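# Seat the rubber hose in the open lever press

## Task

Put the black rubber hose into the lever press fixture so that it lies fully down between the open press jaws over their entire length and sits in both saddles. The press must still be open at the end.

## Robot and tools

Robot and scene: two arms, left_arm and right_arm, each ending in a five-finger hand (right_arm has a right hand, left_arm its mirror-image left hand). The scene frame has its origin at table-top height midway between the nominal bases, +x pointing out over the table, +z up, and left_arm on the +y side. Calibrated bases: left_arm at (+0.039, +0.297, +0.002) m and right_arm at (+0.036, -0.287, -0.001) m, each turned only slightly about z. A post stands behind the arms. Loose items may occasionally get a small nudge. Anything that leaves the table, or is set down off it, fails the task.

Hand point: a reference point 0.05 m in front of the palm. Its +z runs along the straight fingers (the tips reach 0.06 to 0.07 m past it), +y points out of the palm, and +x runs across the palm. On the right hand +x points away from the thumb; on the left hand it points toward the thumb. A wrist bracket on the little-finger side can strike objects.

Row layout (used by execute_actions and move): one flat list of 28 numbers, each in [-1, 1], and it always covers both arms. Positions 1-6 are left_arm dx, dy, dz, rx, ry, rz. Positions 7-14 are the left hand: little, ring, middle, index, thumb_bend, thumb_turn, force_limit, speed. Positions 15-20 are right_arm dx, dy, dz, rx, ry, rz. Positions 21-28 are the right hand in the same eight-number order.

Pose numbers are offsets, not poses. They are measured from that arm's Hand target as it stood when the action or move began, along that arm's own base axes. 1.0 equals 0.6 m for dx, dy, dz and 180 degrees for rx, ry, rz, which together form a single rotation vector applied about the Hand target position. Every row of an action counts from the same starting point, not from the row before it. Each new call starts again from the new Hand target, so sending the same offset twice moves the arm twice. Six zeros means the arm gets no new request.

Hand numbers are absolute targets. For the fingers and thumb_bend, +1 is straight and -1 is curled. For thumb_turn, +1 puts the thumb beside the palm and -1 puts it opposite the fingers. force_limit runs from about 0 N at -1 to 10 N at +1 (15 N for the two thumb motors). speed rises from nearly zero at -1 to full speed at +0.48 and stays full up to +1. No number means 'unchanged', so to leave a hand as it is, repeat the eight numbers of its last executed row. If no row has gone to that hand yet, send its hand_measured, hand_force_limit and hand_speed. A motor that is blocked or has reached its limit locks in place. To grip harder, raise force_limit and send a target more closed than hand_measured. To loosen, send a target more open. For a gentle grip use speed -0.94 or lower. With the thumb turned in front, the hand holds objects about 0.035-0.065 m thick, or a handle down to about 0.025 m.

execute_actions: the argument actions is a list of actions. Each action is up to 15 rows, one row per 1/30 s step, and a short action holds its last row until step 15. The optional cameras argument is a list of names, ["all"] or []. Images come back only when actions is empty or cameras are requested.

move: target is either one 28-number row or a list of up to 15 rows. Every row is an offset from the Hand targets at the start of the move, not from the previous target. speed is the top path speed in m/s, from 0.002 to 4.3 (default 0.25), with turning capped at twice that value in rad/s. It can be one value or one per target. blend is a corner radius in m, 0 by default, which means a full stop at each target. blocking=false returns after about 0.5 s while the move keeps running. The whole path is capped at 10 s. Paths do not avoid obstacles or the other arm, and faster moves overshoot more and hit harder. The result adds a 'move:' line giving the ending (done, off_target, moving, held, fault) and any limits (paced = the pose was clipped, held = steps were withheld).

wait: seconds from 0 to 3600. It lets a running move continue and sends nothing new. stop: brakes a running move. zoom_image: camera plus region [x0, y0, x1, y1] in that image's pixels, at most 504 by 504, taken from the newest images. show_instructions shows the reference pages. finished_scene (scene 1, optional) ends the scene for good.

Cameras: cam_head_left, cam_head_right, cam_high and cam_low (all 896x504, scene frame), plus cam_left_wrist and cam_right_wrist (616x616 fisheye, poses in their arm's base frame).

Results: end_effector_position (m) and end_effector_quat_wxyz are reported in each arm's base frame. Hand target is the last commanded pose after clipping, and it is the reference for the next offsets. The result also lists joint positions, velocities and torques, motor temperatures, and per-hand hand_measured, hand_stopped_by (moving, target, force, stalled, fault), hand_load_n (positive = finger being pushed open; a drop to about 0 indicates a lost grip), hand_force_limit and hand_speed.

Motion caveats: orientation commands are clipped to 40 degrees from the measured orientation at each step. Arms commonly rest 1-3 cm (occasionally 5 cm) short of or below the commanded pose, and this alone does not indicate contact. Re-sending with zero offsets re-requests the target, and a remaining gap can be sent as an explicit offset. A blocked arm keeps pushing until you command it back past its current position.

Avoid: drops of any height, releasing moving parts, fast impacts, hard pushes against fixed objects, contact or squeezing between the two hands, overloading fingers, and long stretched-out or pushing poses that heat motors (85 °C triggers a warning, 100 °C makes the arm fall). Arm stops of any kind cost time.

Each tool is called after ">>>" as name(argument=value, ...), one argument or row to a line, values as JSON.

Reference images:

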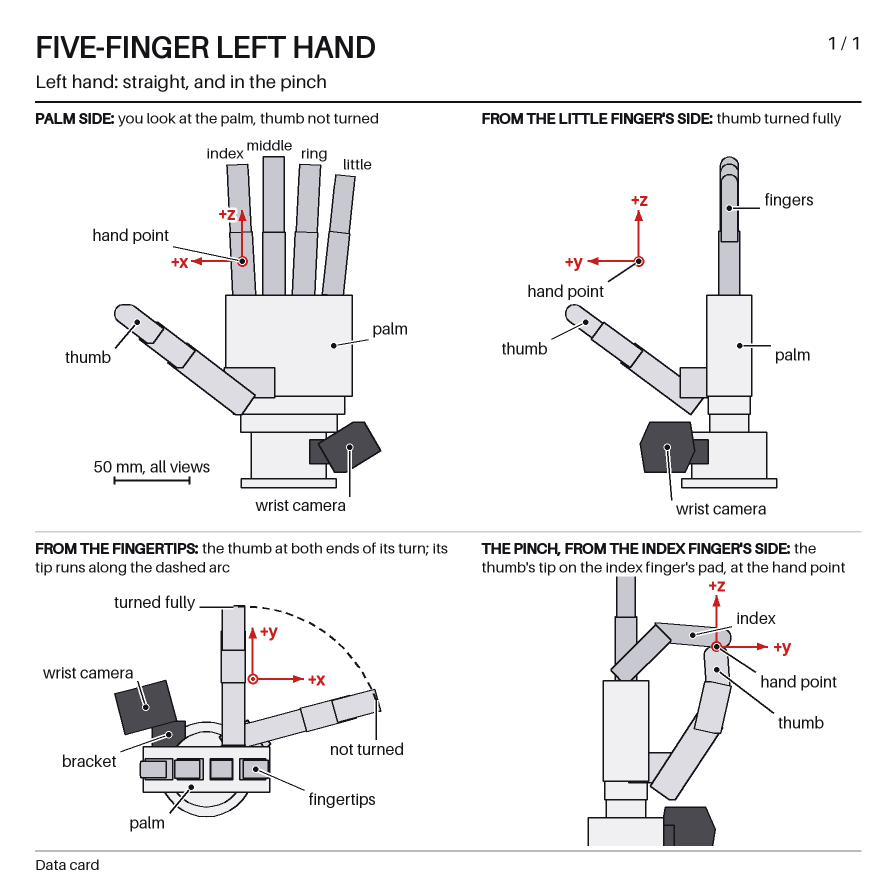

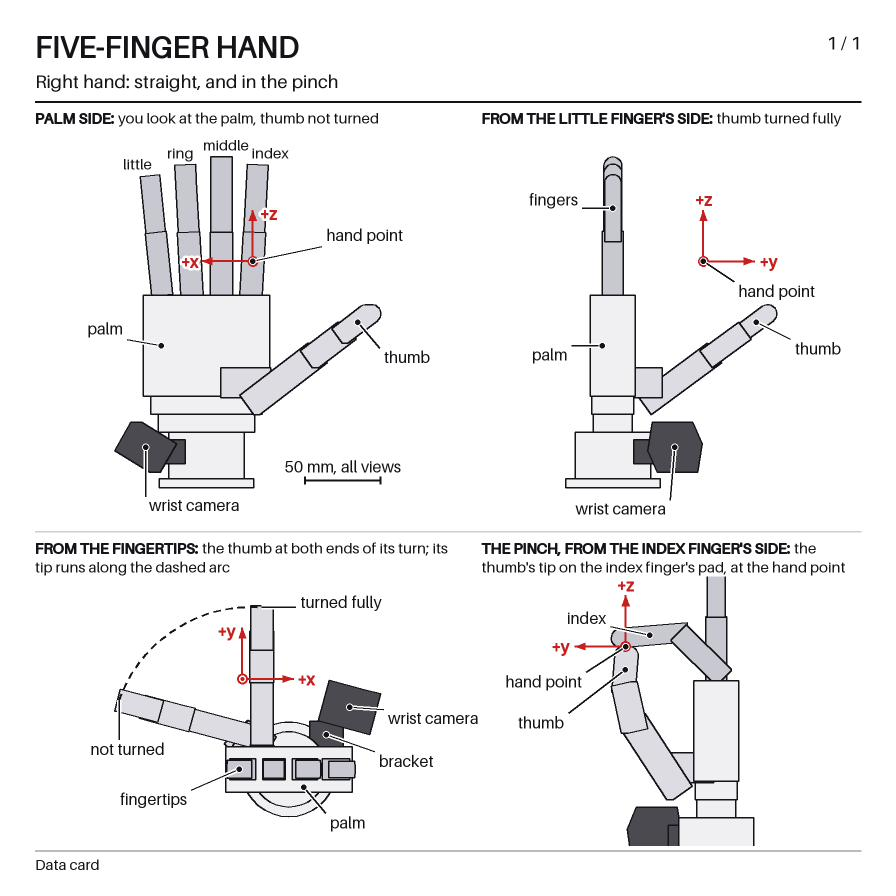

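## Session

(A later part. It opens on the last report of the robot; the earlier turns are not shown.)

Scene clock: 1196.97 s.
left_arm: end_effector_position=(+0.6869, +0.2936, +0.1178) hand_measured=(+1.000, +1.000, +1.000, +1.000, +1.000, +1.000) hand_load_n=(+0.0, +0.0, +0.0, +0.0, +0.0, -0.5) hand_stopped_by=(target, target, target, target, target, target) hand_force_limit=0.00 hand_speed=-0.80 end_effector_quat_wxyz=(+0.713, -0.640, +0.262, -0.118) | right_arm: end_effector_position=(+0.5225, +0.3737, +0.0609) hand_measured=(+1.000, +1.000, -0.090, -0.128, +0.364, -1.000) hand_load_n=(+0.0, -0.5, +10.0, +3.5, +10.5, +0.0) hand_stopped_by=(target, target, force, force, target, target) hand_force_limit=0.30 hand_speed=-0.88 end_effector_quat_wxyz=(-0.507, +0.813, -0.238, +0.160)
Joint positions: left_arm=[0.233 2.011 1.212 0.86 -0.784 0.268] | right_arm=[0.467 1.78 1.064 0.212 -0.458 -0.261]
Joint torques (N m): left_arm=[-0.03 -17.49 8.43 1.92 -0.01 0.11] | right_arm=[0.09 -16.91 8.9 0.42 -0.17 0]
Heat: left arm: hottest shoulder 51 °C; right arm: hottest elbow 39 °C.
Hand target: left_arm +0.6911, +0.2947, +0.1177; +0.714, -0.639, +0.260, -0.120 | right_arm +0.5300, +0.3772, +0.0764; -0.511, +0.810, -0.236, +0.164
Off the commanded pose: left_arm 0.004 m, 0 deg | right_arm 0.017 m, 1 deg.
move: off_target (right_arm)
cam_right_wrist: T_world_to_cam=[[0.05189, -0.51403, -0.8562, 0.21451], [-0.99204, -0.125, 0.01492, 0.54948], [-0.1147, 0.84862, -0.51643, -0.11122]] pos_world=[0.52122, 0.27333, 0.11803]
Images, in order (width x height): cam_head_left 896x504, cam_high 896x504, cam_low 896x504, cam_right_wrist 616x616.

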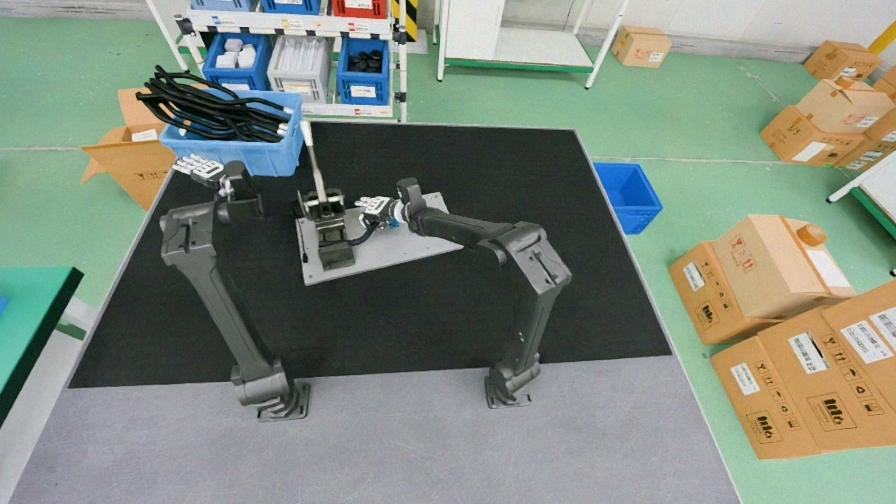

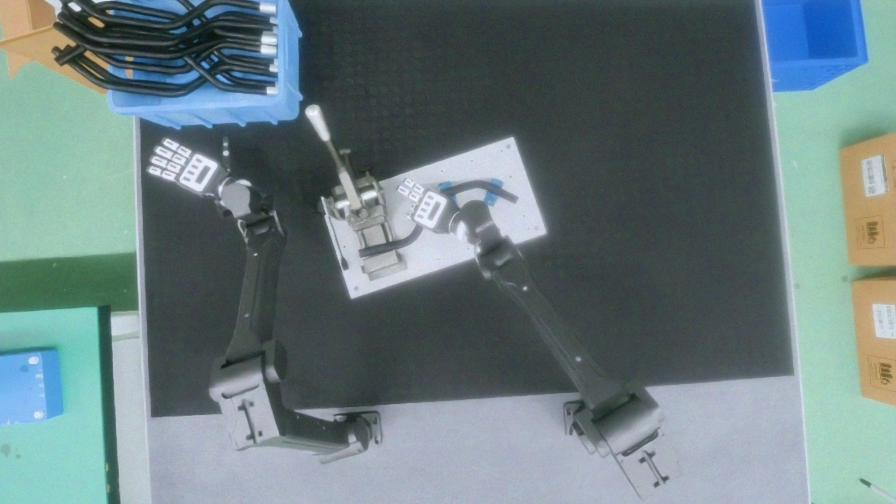

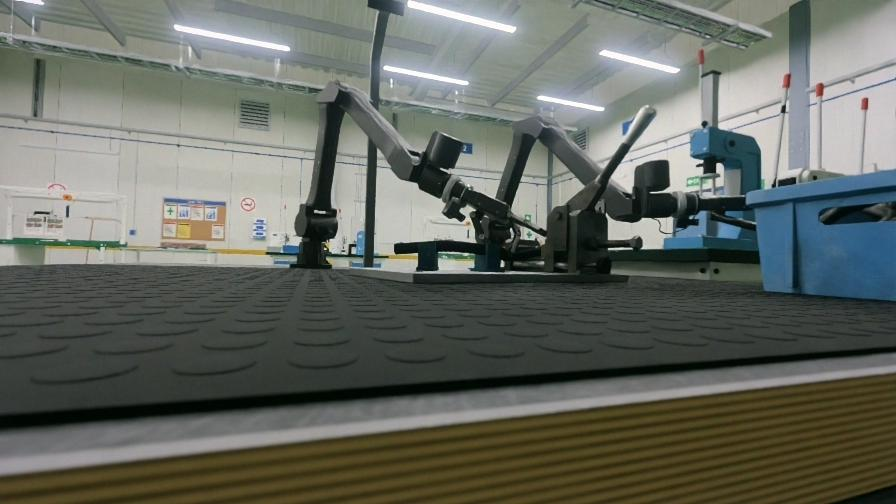

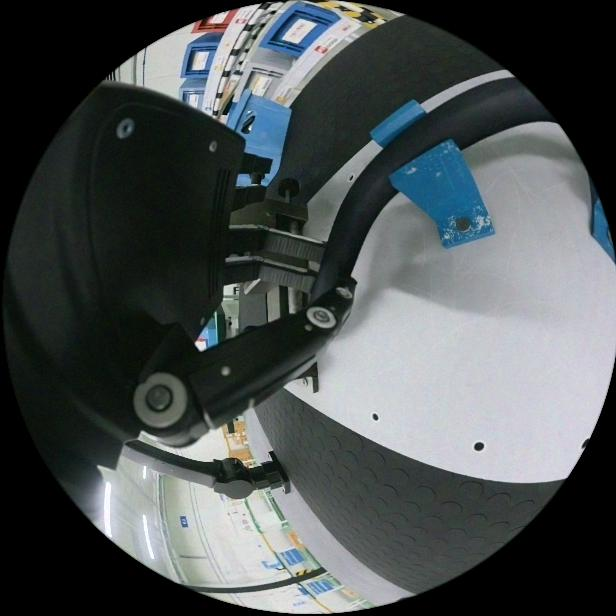

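>>> move(
  target=[0,0,0,0,0,0,1,1,1,1,1,1,0,-0.8,0,0,0,0,0,0,1,1,0.2,0.2,0.36,-1,0.3,-0.9],
  speed=0.04,
  cameras=["cam_high","cam_low","cam_right_wrist","cam_head_left"],
)

>>> zoom_image(
  camera="cam_low",
  region=[480, 220, 580, 280],
)

>>> zoom_image(
  camera="cam_low",
  region=[385, 220, 525, 280],
)

>>> zoom_image(
  camera="cam_head_left",
  region=[290, 190, 390, 280],
)

>>> zoom_image(
  camera="cam_high",
  region=[340, 160, 540, 290],
)

>>> zoom_image(
  camera="cam_right_wrist",
  region=[220, 90, 616, 420],
)

Scene clock: 1214.97 s.
left_arm: end_effector_position=(+0.6869, +0.2936, +0.1178) hand_measured=(+1.000, +1.000, +1.000, +1.000, +1.000, +1.000) hand_load_n=(+0.0, +0.0, +0.0, +0.0, +0.0, +0.0) hand_stopped_by=(target, target, target, target, target, target) hand_force_limit=0.00 hand_speed=-0.80 end_effector_quat_wxyz=(+0.713, -0.640, +0.262, -0.118) | right_arm: end_effector_position=(+0.5211, +0.3729, +0.0610) hand_measured=(+1.000, +1.000, +0.200, +0.200, +0.360, -1.000) hand_load_n=(+0.0, +0.0, +0.0, +0.0, +0.0, +0.0) hand_stopped_by=(target, target, target, target, target, target) hand_force_limit=0.30 hand_speed=-0.90 end_effector_quat_wxyz=(-0.505, +0.814, -0.239, +0.158)
Joint positions: left_arm=[0.233 2.011 1.212 0.86 -0.784 0.268] | right_arm=[0.467 1.777 1.064 0.201 -0.458 -0.261]
Joint torques (N m): left_arm=[-0.03 -17.49 8.49 1.95 -0.01 0.11] | right_arm=[0.09 -16.62 8.91 0.75 -0.19 -0.02]
Heat: left arm: hottest shoulder 51 °C; right arm: hottest elbow 40 °C.
Hand target: left_arm +0.6911, +0.2947, +0.1177; +0.714, -0.639, +0.260, -0.120 | right_arm +0.5299, +0.3772, +0.0763; -0.511, +0.810, -0.236, +0.164
Off the commanded pose: left_arm 0.004 m, 0 deg | right_arm 0.018 m, 1 deg.
move: done
cam_right_wrist: T_world_to_cam=[[0.0467, -0.51705, -0.85468, 0.21787], [-0.9919, -0.12515, 0.02152, 0.5475], [-0.11809, 0.84675, -0.51871, -0.10813]] pos_world=[0.52012, 0.27273, 0.11833]
Images, in order (width x height): cam_head_left 896x504, cam_high 896x504, cam_low 896x504, cam_right_wrist 616x616.

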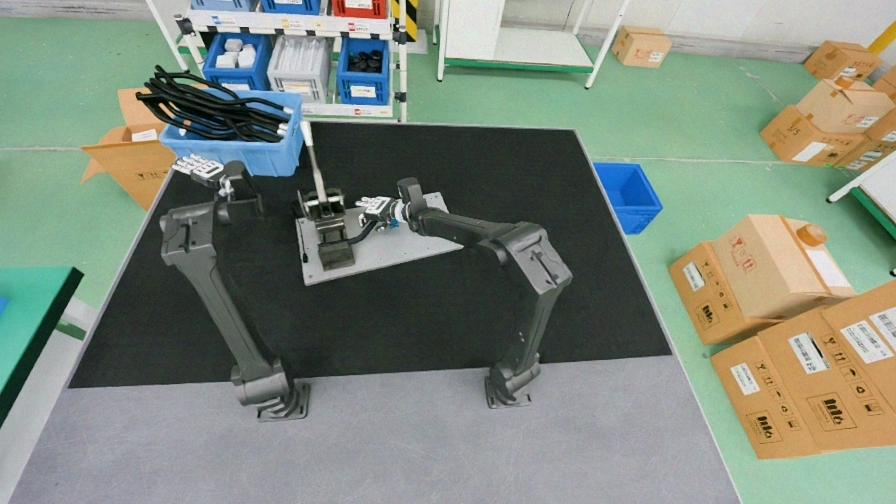

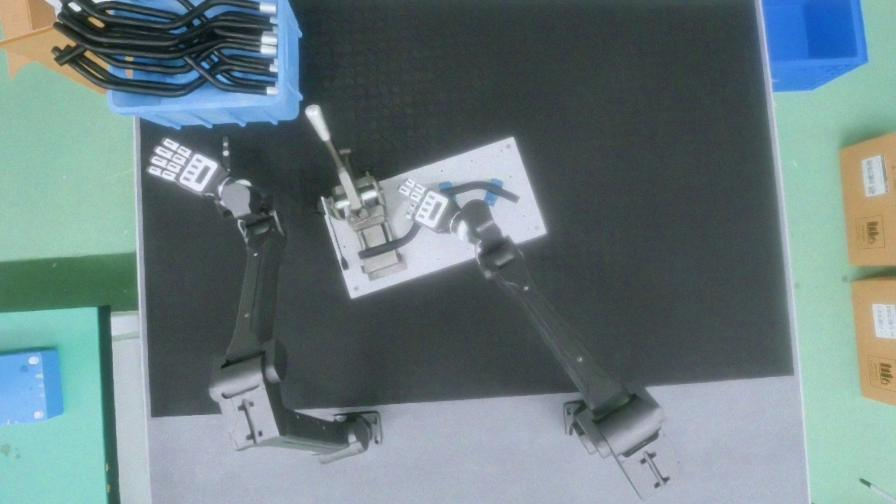

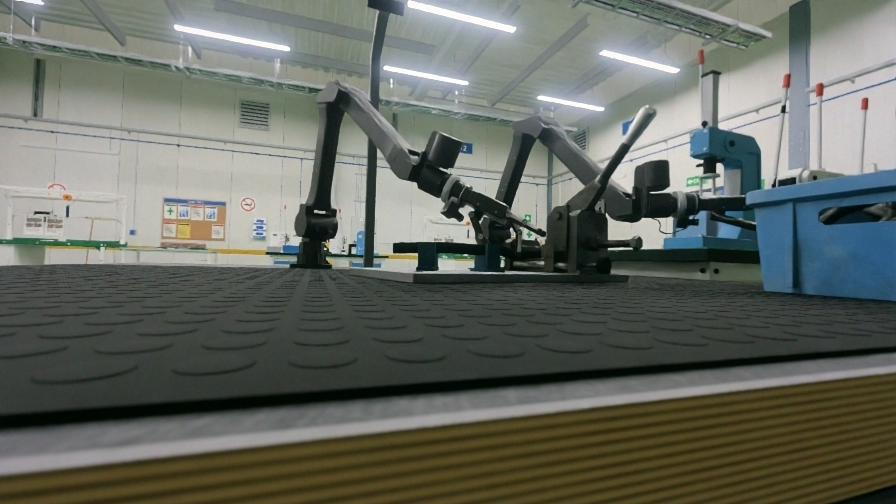

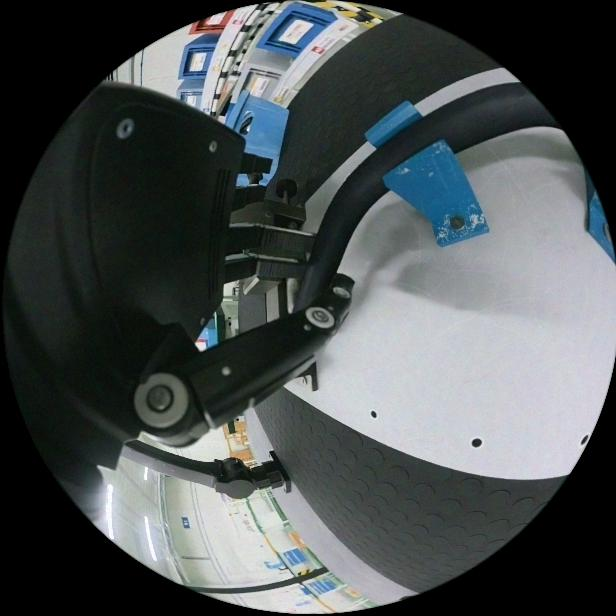

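Scaled by 5.040 from the camera's image (finer frame: 1280x720).

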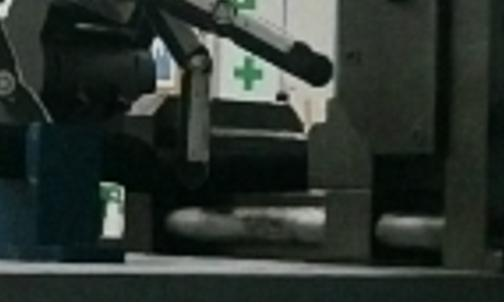

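Scaled by 3.600 from the camera's image (finer frame: 1280x720).

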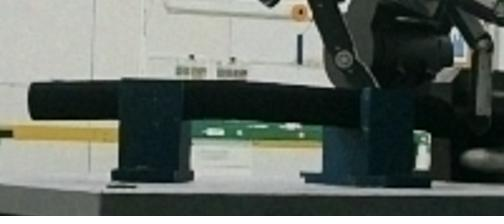

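Scaled by 5.040 from the camera's image (finer frame: 1280x720).

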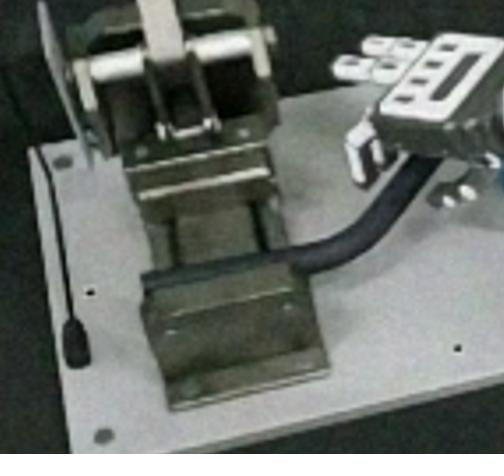

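Scaled by 2.520 from the camera's image (finer frame: 1280x720).

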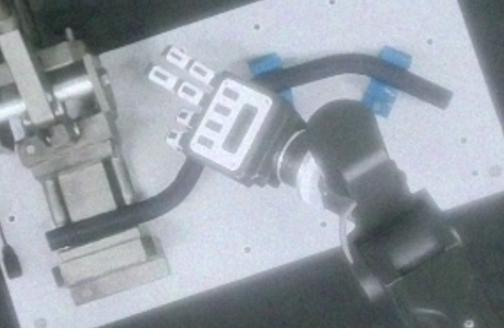

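Scaled by 1.273 from the camera's image (finer frame: 880x880).

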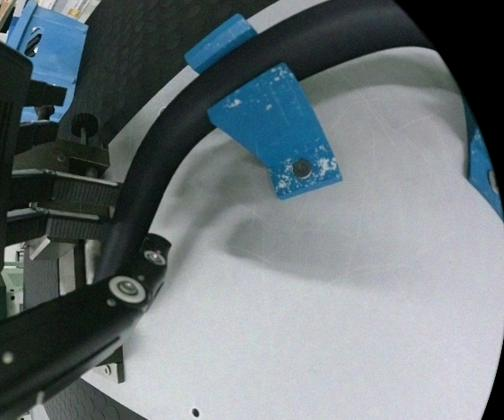

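>>> move(
  target=[
    [0,0,0,0,0,0,1,1,1,1,1,1,0,-0.8,0,0,0,0,0,0,1,1,1,1,0.36,-1,0.3,-0.5],
    [0,0,0,0,0,0,1,1,1,1,1,1,0,-0.8,-0.0112,-0.0165,0.0,0,0,0,1,1,1,1,0.36,-1,0.3,-0.5],
    [0,0,0,0,0,0,1,1,1,1,1,1,0,-0.8,-0.0112,-0.0165,0.18,0,0,0,1,1,1,1,0.36,-1,0.3,-0.5],
  ],
  speed=0.06,
  cameras=["cam_high","cam_low","cam_right_wrist","cam_head_left"],
)

>>> zoom_image(
  camera="cam_low",
  region=[480, 220, 580, 280],
)

>>> zoom_image(
  camera="cam_low",
  region=[385, 220, 525, 280],
)

>>> zoom_image(
  camera="cam_head_left",
  region=[290, 190, 390, 280],
)

>>> zoom_image(
  camera="cam_high",
  region=[340, 160, 540, 290],
)

>>> zoom_image(
  camera="cam_right_wrist",
  region=[220, 90, 616, 420],
)

Scene clock: 1237.73 s.
left_arm: end_effector_position=(+0.6869, +0.2936, +0.1178) hand_measured=(+1.000, +1.000, +1.000, +1.000, +1.000, +1.000) hand_load_n=(+0.0, +0.0, +0.0, +0.0, +0.0, +0.0) hand_stopped_by=(target, target, target, target, target, target) hand_force_limit=0.00 hand_speed=-0.80 end_effector_quat_wxyz=(+0.713, -0.640, +0.262, -0.118) | right_arm: end_effector_position=(+0.5069, +0.3671, +0.1586) hand_measured=(+1.000, +1.000, +1.000, +1.000, +0.360, -1.000) hand_load_n=(-0.5, +0.0, +0.0, +0.0, +0.0, +0.0) hand_stopped_by=(target, target, target, target, target, target) hand_force_limit=0.30 hand_speed=-0.50 end_effector_quat_wxyz=(-0.501, +0.818, -0.241, +0.149)
Joint positions: left_arm=[0.233 2.011 1.212 0.86 -0.784 0.268] | right_arm=[0.467 1.6 1.142 -0.074 -0.465 -0.261]
Joint torques (N m): left_arm=[-0.21 -17.61 8.44 1.91 0 0.12] | right_arm=[-0.79 -15.03 11.33 0.75 -0.29 -0.08]
Heat: left arm: hottest shoulder 51 °C; right arm: hottest elbow 41 °C.
Hand target: left_arm +0.6911, +0.2947, +0.1177; +0.714, -0.639, +0.260, -0.120 | right_arm +0.5233, +0.3673, +0.1844; -0.511, +0.810, -0.236, +0.164
Off the commanded pose: left_arm 0.004 m, 0 deg | right_arm 0.030 m, 2 deg.
move: off_target (right_arm)
cam_right_wrist: T_world_to_cam=[[0.03348, -0.52165, -0.8525, 0.30701], [-0.99049, -0.1312, 0.04139, 0.5289], [-0.13344, 0.84301, -0.52108, -0.0447]] pos_world=[0.50763, 0.26723, 0.21654]
Images, in order (width x height): cam_head_left 896x504, cam_high 896x504, cam_low 896x504, cam_right_wrist 616x616.

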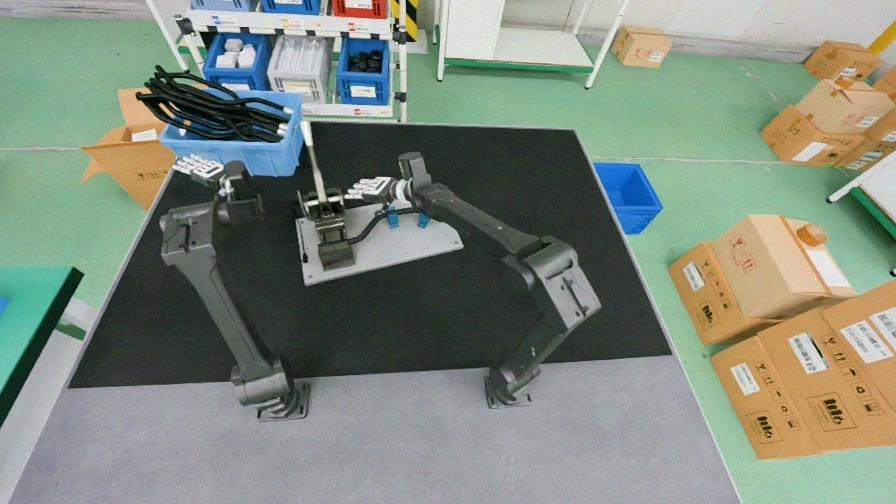

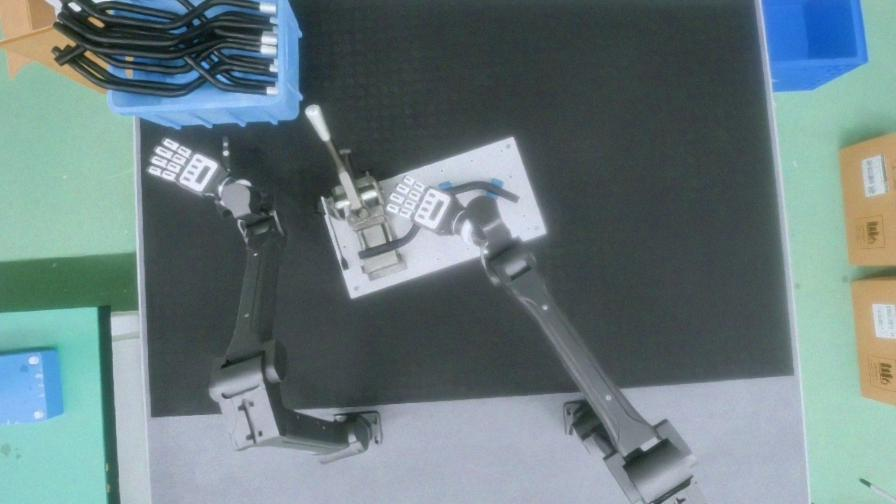

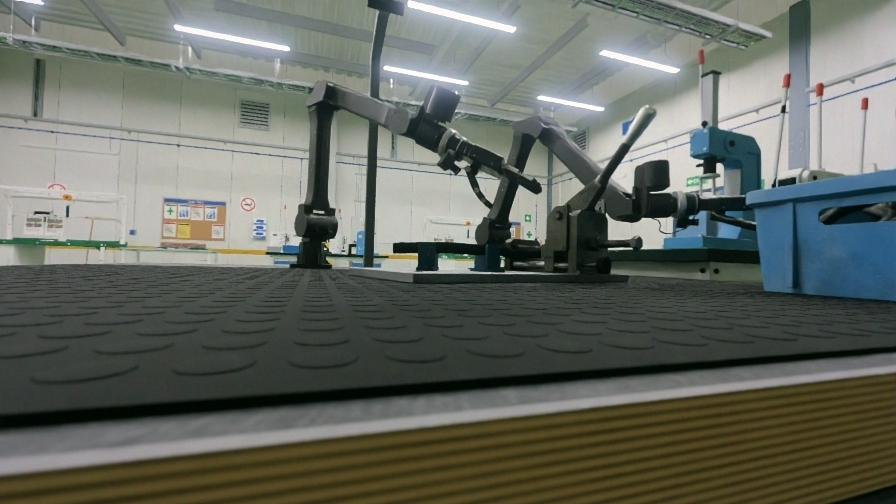

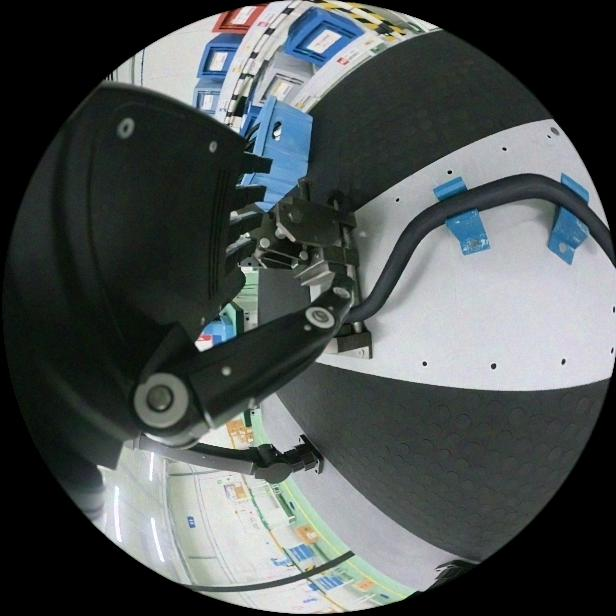

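Scaled by 5.040 from the camera's image (finer frame: 1280x720).

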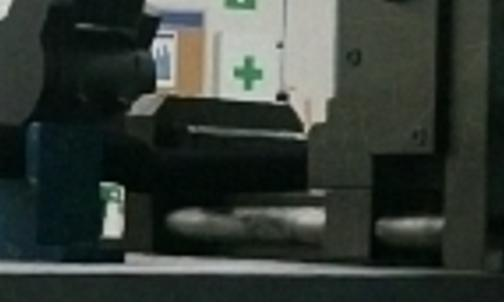

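Scaled by 3.600 from the camera's image (finer frame: 1280x720).

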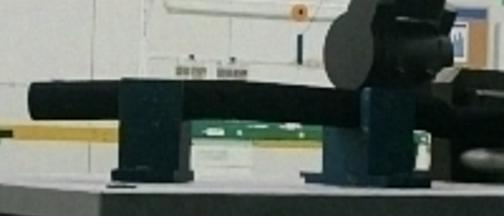

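Scaled by 5.040 from the camera's image (finer frame: 1280x720).

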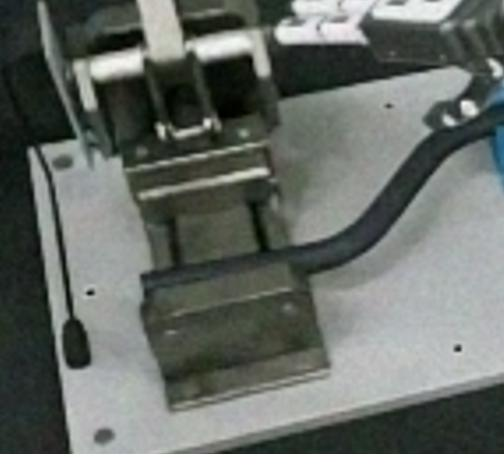

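Scaled by 2.520 from the camera's image (finer frame: 1280x720).

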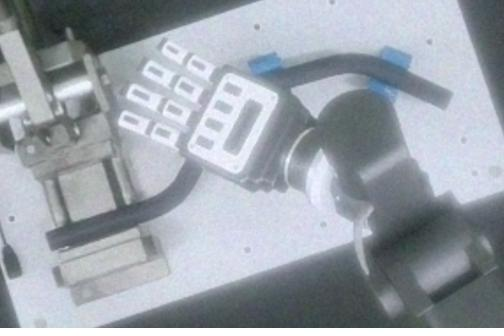

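Scaled by 1.273 from the camera's image (finer frame: 880x880).

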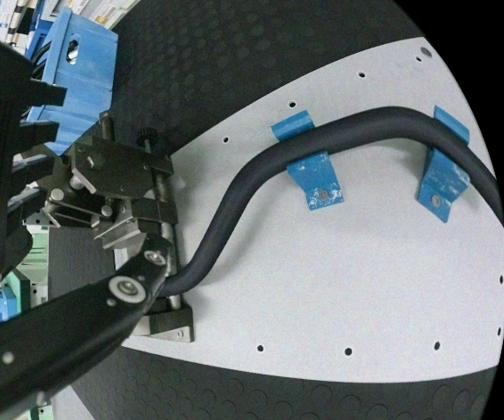

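>>> move(
  target=[
    [0,0,0,0,0,0,1,1,1,1,1,1,0,-0.8,-0.05,-0.05,0.15,0,0,0,1,1,1,1,0.36,-1,0.3,-0.5],
    [0,0,0,0,0,0,1,1,1,1,1,1,0,-0.8,-0.25,-0.65,0.2,0,0,-0.15,1,1,1,1,0.36,-1,0.3,-0.5],
  ],
  blend=[0.05,0],
  speed=0.2,
  cameras=["all"],
)

>>> zoom_image(
  camera="cam_high",
  region=[340, 190, 430, 290],
)

>>> zoom_image(
  camera="cam_high",
  region=[430, 165, 520, 225],
)

>>> zoom_image(
  camera="cam_head_left",
  region=[290, 180, 450, 280],
)

>>> zoom_image(
  camera="cam_head_right",
  region=[290, 180, 450, 280],
)

>>> zoom_image(
  camera="cam_low",
  region=[385, 220, 585, 290],
)

Scene clock: 1250.63 s.
left_arm: end_effector_position=(+0.6869, +0.2936, +0.1178) hand_measured=(+1.000, +1.000, +1.000, +1.000, +1.000, +1.000) hand_load_n=(+0.0, +0.0, +0.0, +0.0, +0.0, +0.0) hand_stopped_by=(target, target, target, target, target, target) hand_force_limit=0.00 hand_speed=-0.80 end_effector_quat_wxyz=(+0.713, -0.640, +0.262, -0.118) | right_arm: end_effector_position=(+0.3761, -0.0233, +0.3037) hand_measured=(+1.000, +1.000, +1.000, +1.000, +0.360, -1.000) hand_load_n=(+0.0, +0.0, +0.0, +0.0, +0.0, +0.0) hand_stopped_by=(target, target, target, target, target, target) hand_force_limit=0.30 hand_speed=-0.50 end_effector_quat_wxyz=(-0.460, +0.730, -0.421, +0.280)
Joint positions: left_arm=[0.233 2.011 1.212 0.86 -0.784 0.268] | right_arm=[-0.438 0.916 0.953 -0.702 -0.822 -0.545]
Joint torques (N m): left_arm=[-0.26 -17.79 8.35 2 -0.01 0.11] | right_arm=[-0.03 -4.89 8.66 0.54 -0.46 -0.15]
Heat: left arm: hottest shoulder 51 °C; right arm: hottest elbow 43 °C.
Hand target: left_arm +0.6911, +0.2947, +0.1177; +0.714, -0.639, +0.260, -0.120 | right_arm +0.3733, -0.0227, +0.3044; -0.459, +0.732, -0.418, +0.279
Off the commanded pose: left_arm 0.004 m, 0 deg | right_arm 0.003 m, 0 deg.
move: done; blend cut to 0.0497 m at target 1
cam_right_wrist: T_world_to_cam=[[-0.17776, -0.47579, -0.86141, 0.31468], [-0.93858, 0.34504, 0.0031, 0.34536], [0.29575, 0.80906, -0.5079, 0.17625]] pos_world=[0.32795, -0.11204, 0.35952]

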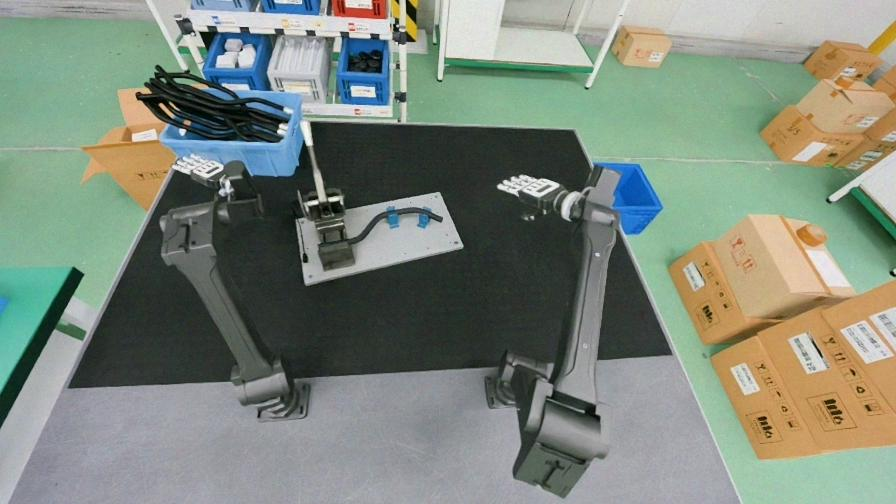

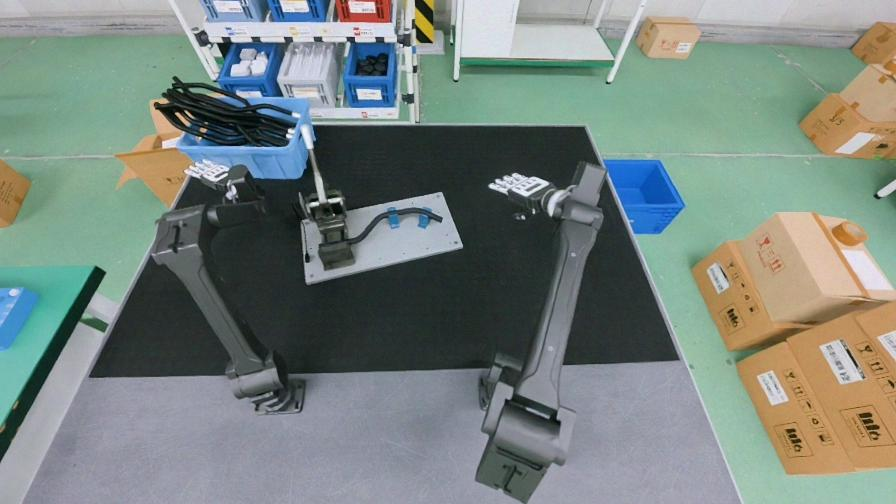

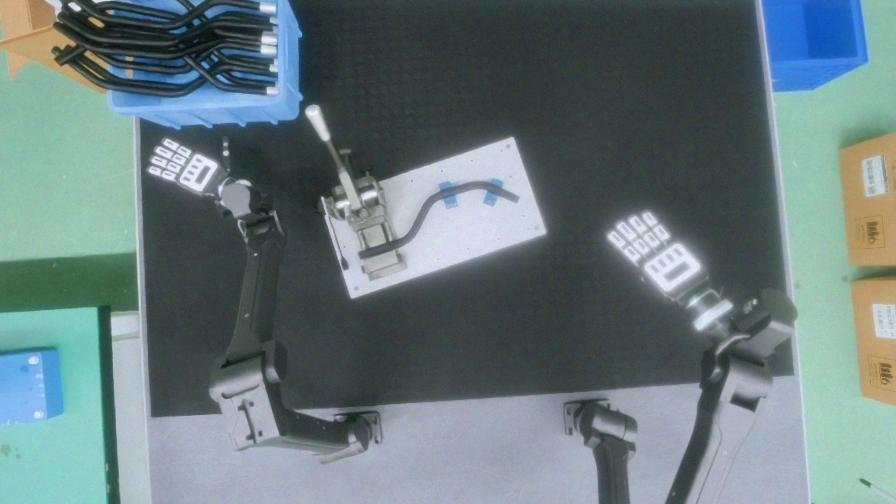

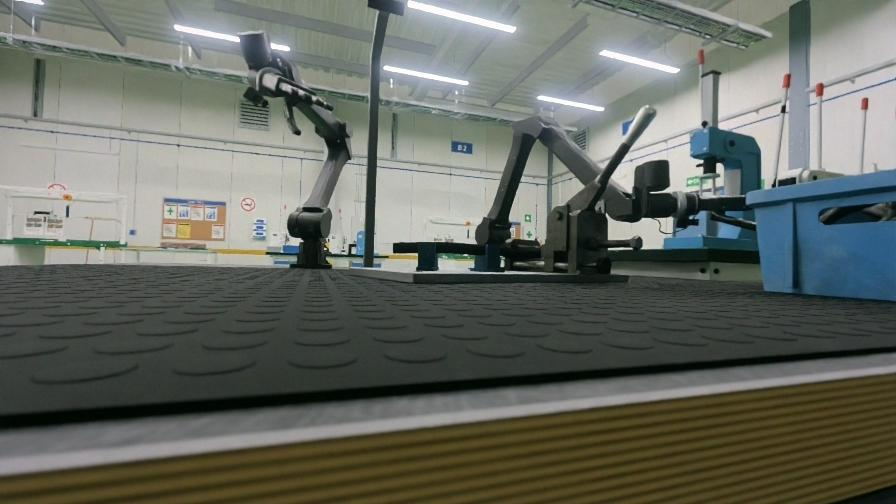

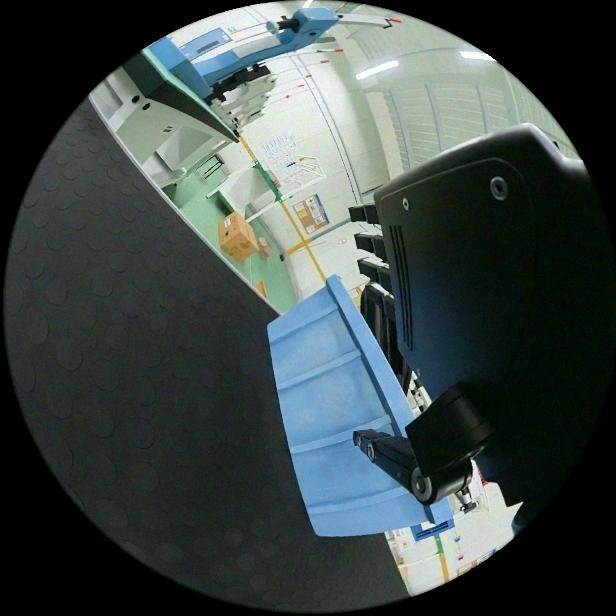

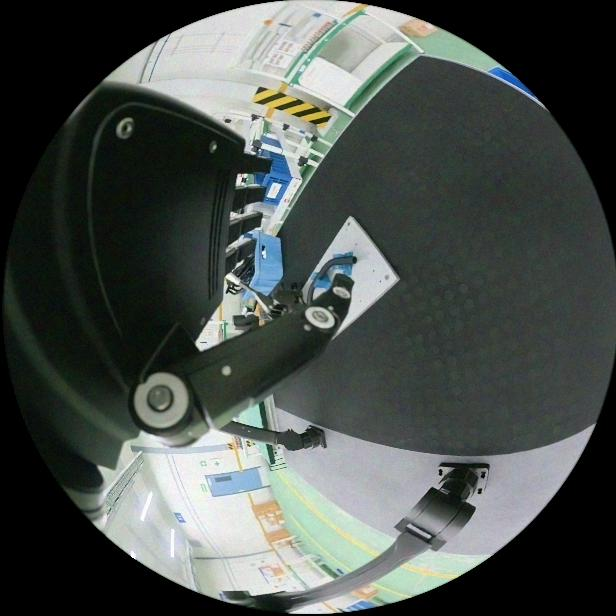

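Scaled by 5.040 from the camera's image (finer frame: 1280x720).

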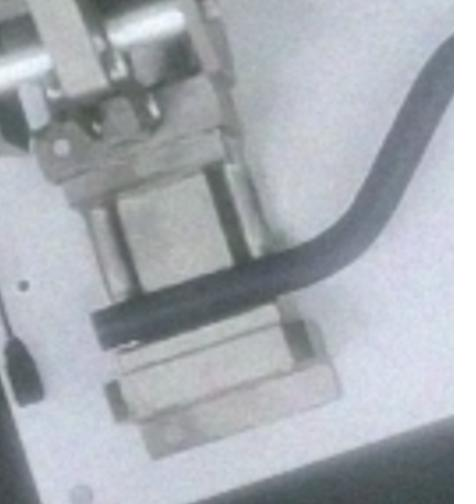

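Scaled by 5.600 from the camera's image (finer frame: 1280x720).

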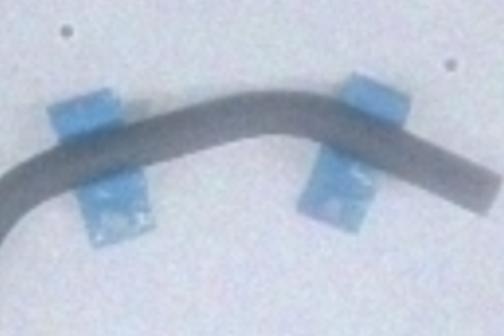

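Scaled by 3.150 from the camera's image (finer frame: 1280x720).

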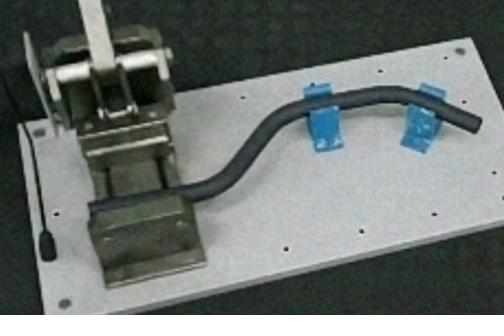

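Scaled by 3.150 from the camera's image (finer frame: 1280x720).

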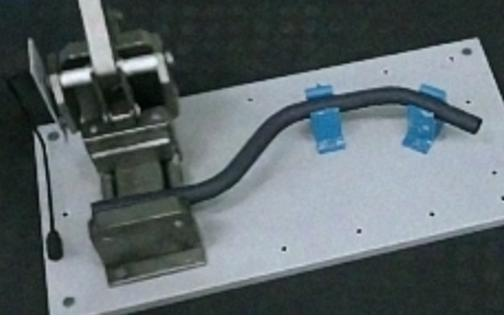

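Scaled by 2.520 from the camera's image (finer frame: 1280x720).

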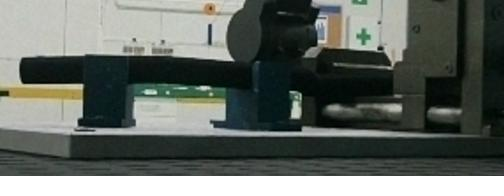

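>>> zoom_image(
  camera="cam_low",
  region=[385, 230, 455, 280],
)

>>> zoom_image(
  camera="cam_low",
  region=[460, 225, 530, 275],
)

>>> zoom_image(
  camera="cam_low",
  region=[490, 225, 570, 280],
)

Scaled by 7.200 from the camera's image (finer frame: 1280x720).

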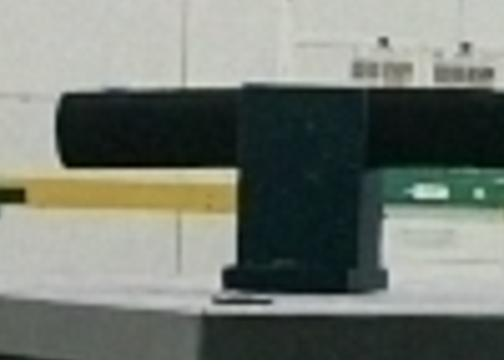

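Scaled by 7.200 from the camera's image (finer frame: 1280x720).

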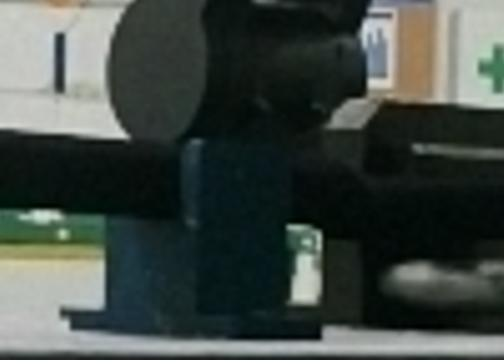

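Scaled by 6.300 from the camera's image (finer frame: 1280x720).

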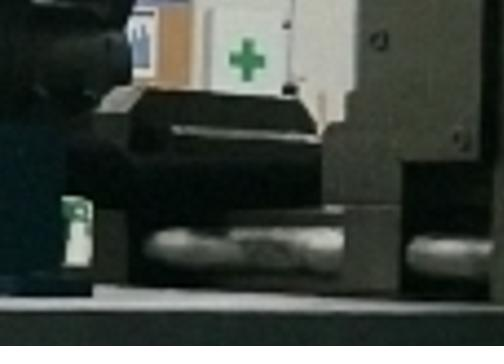

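>>> finished_scene(
)

The scene is finished: the task was done.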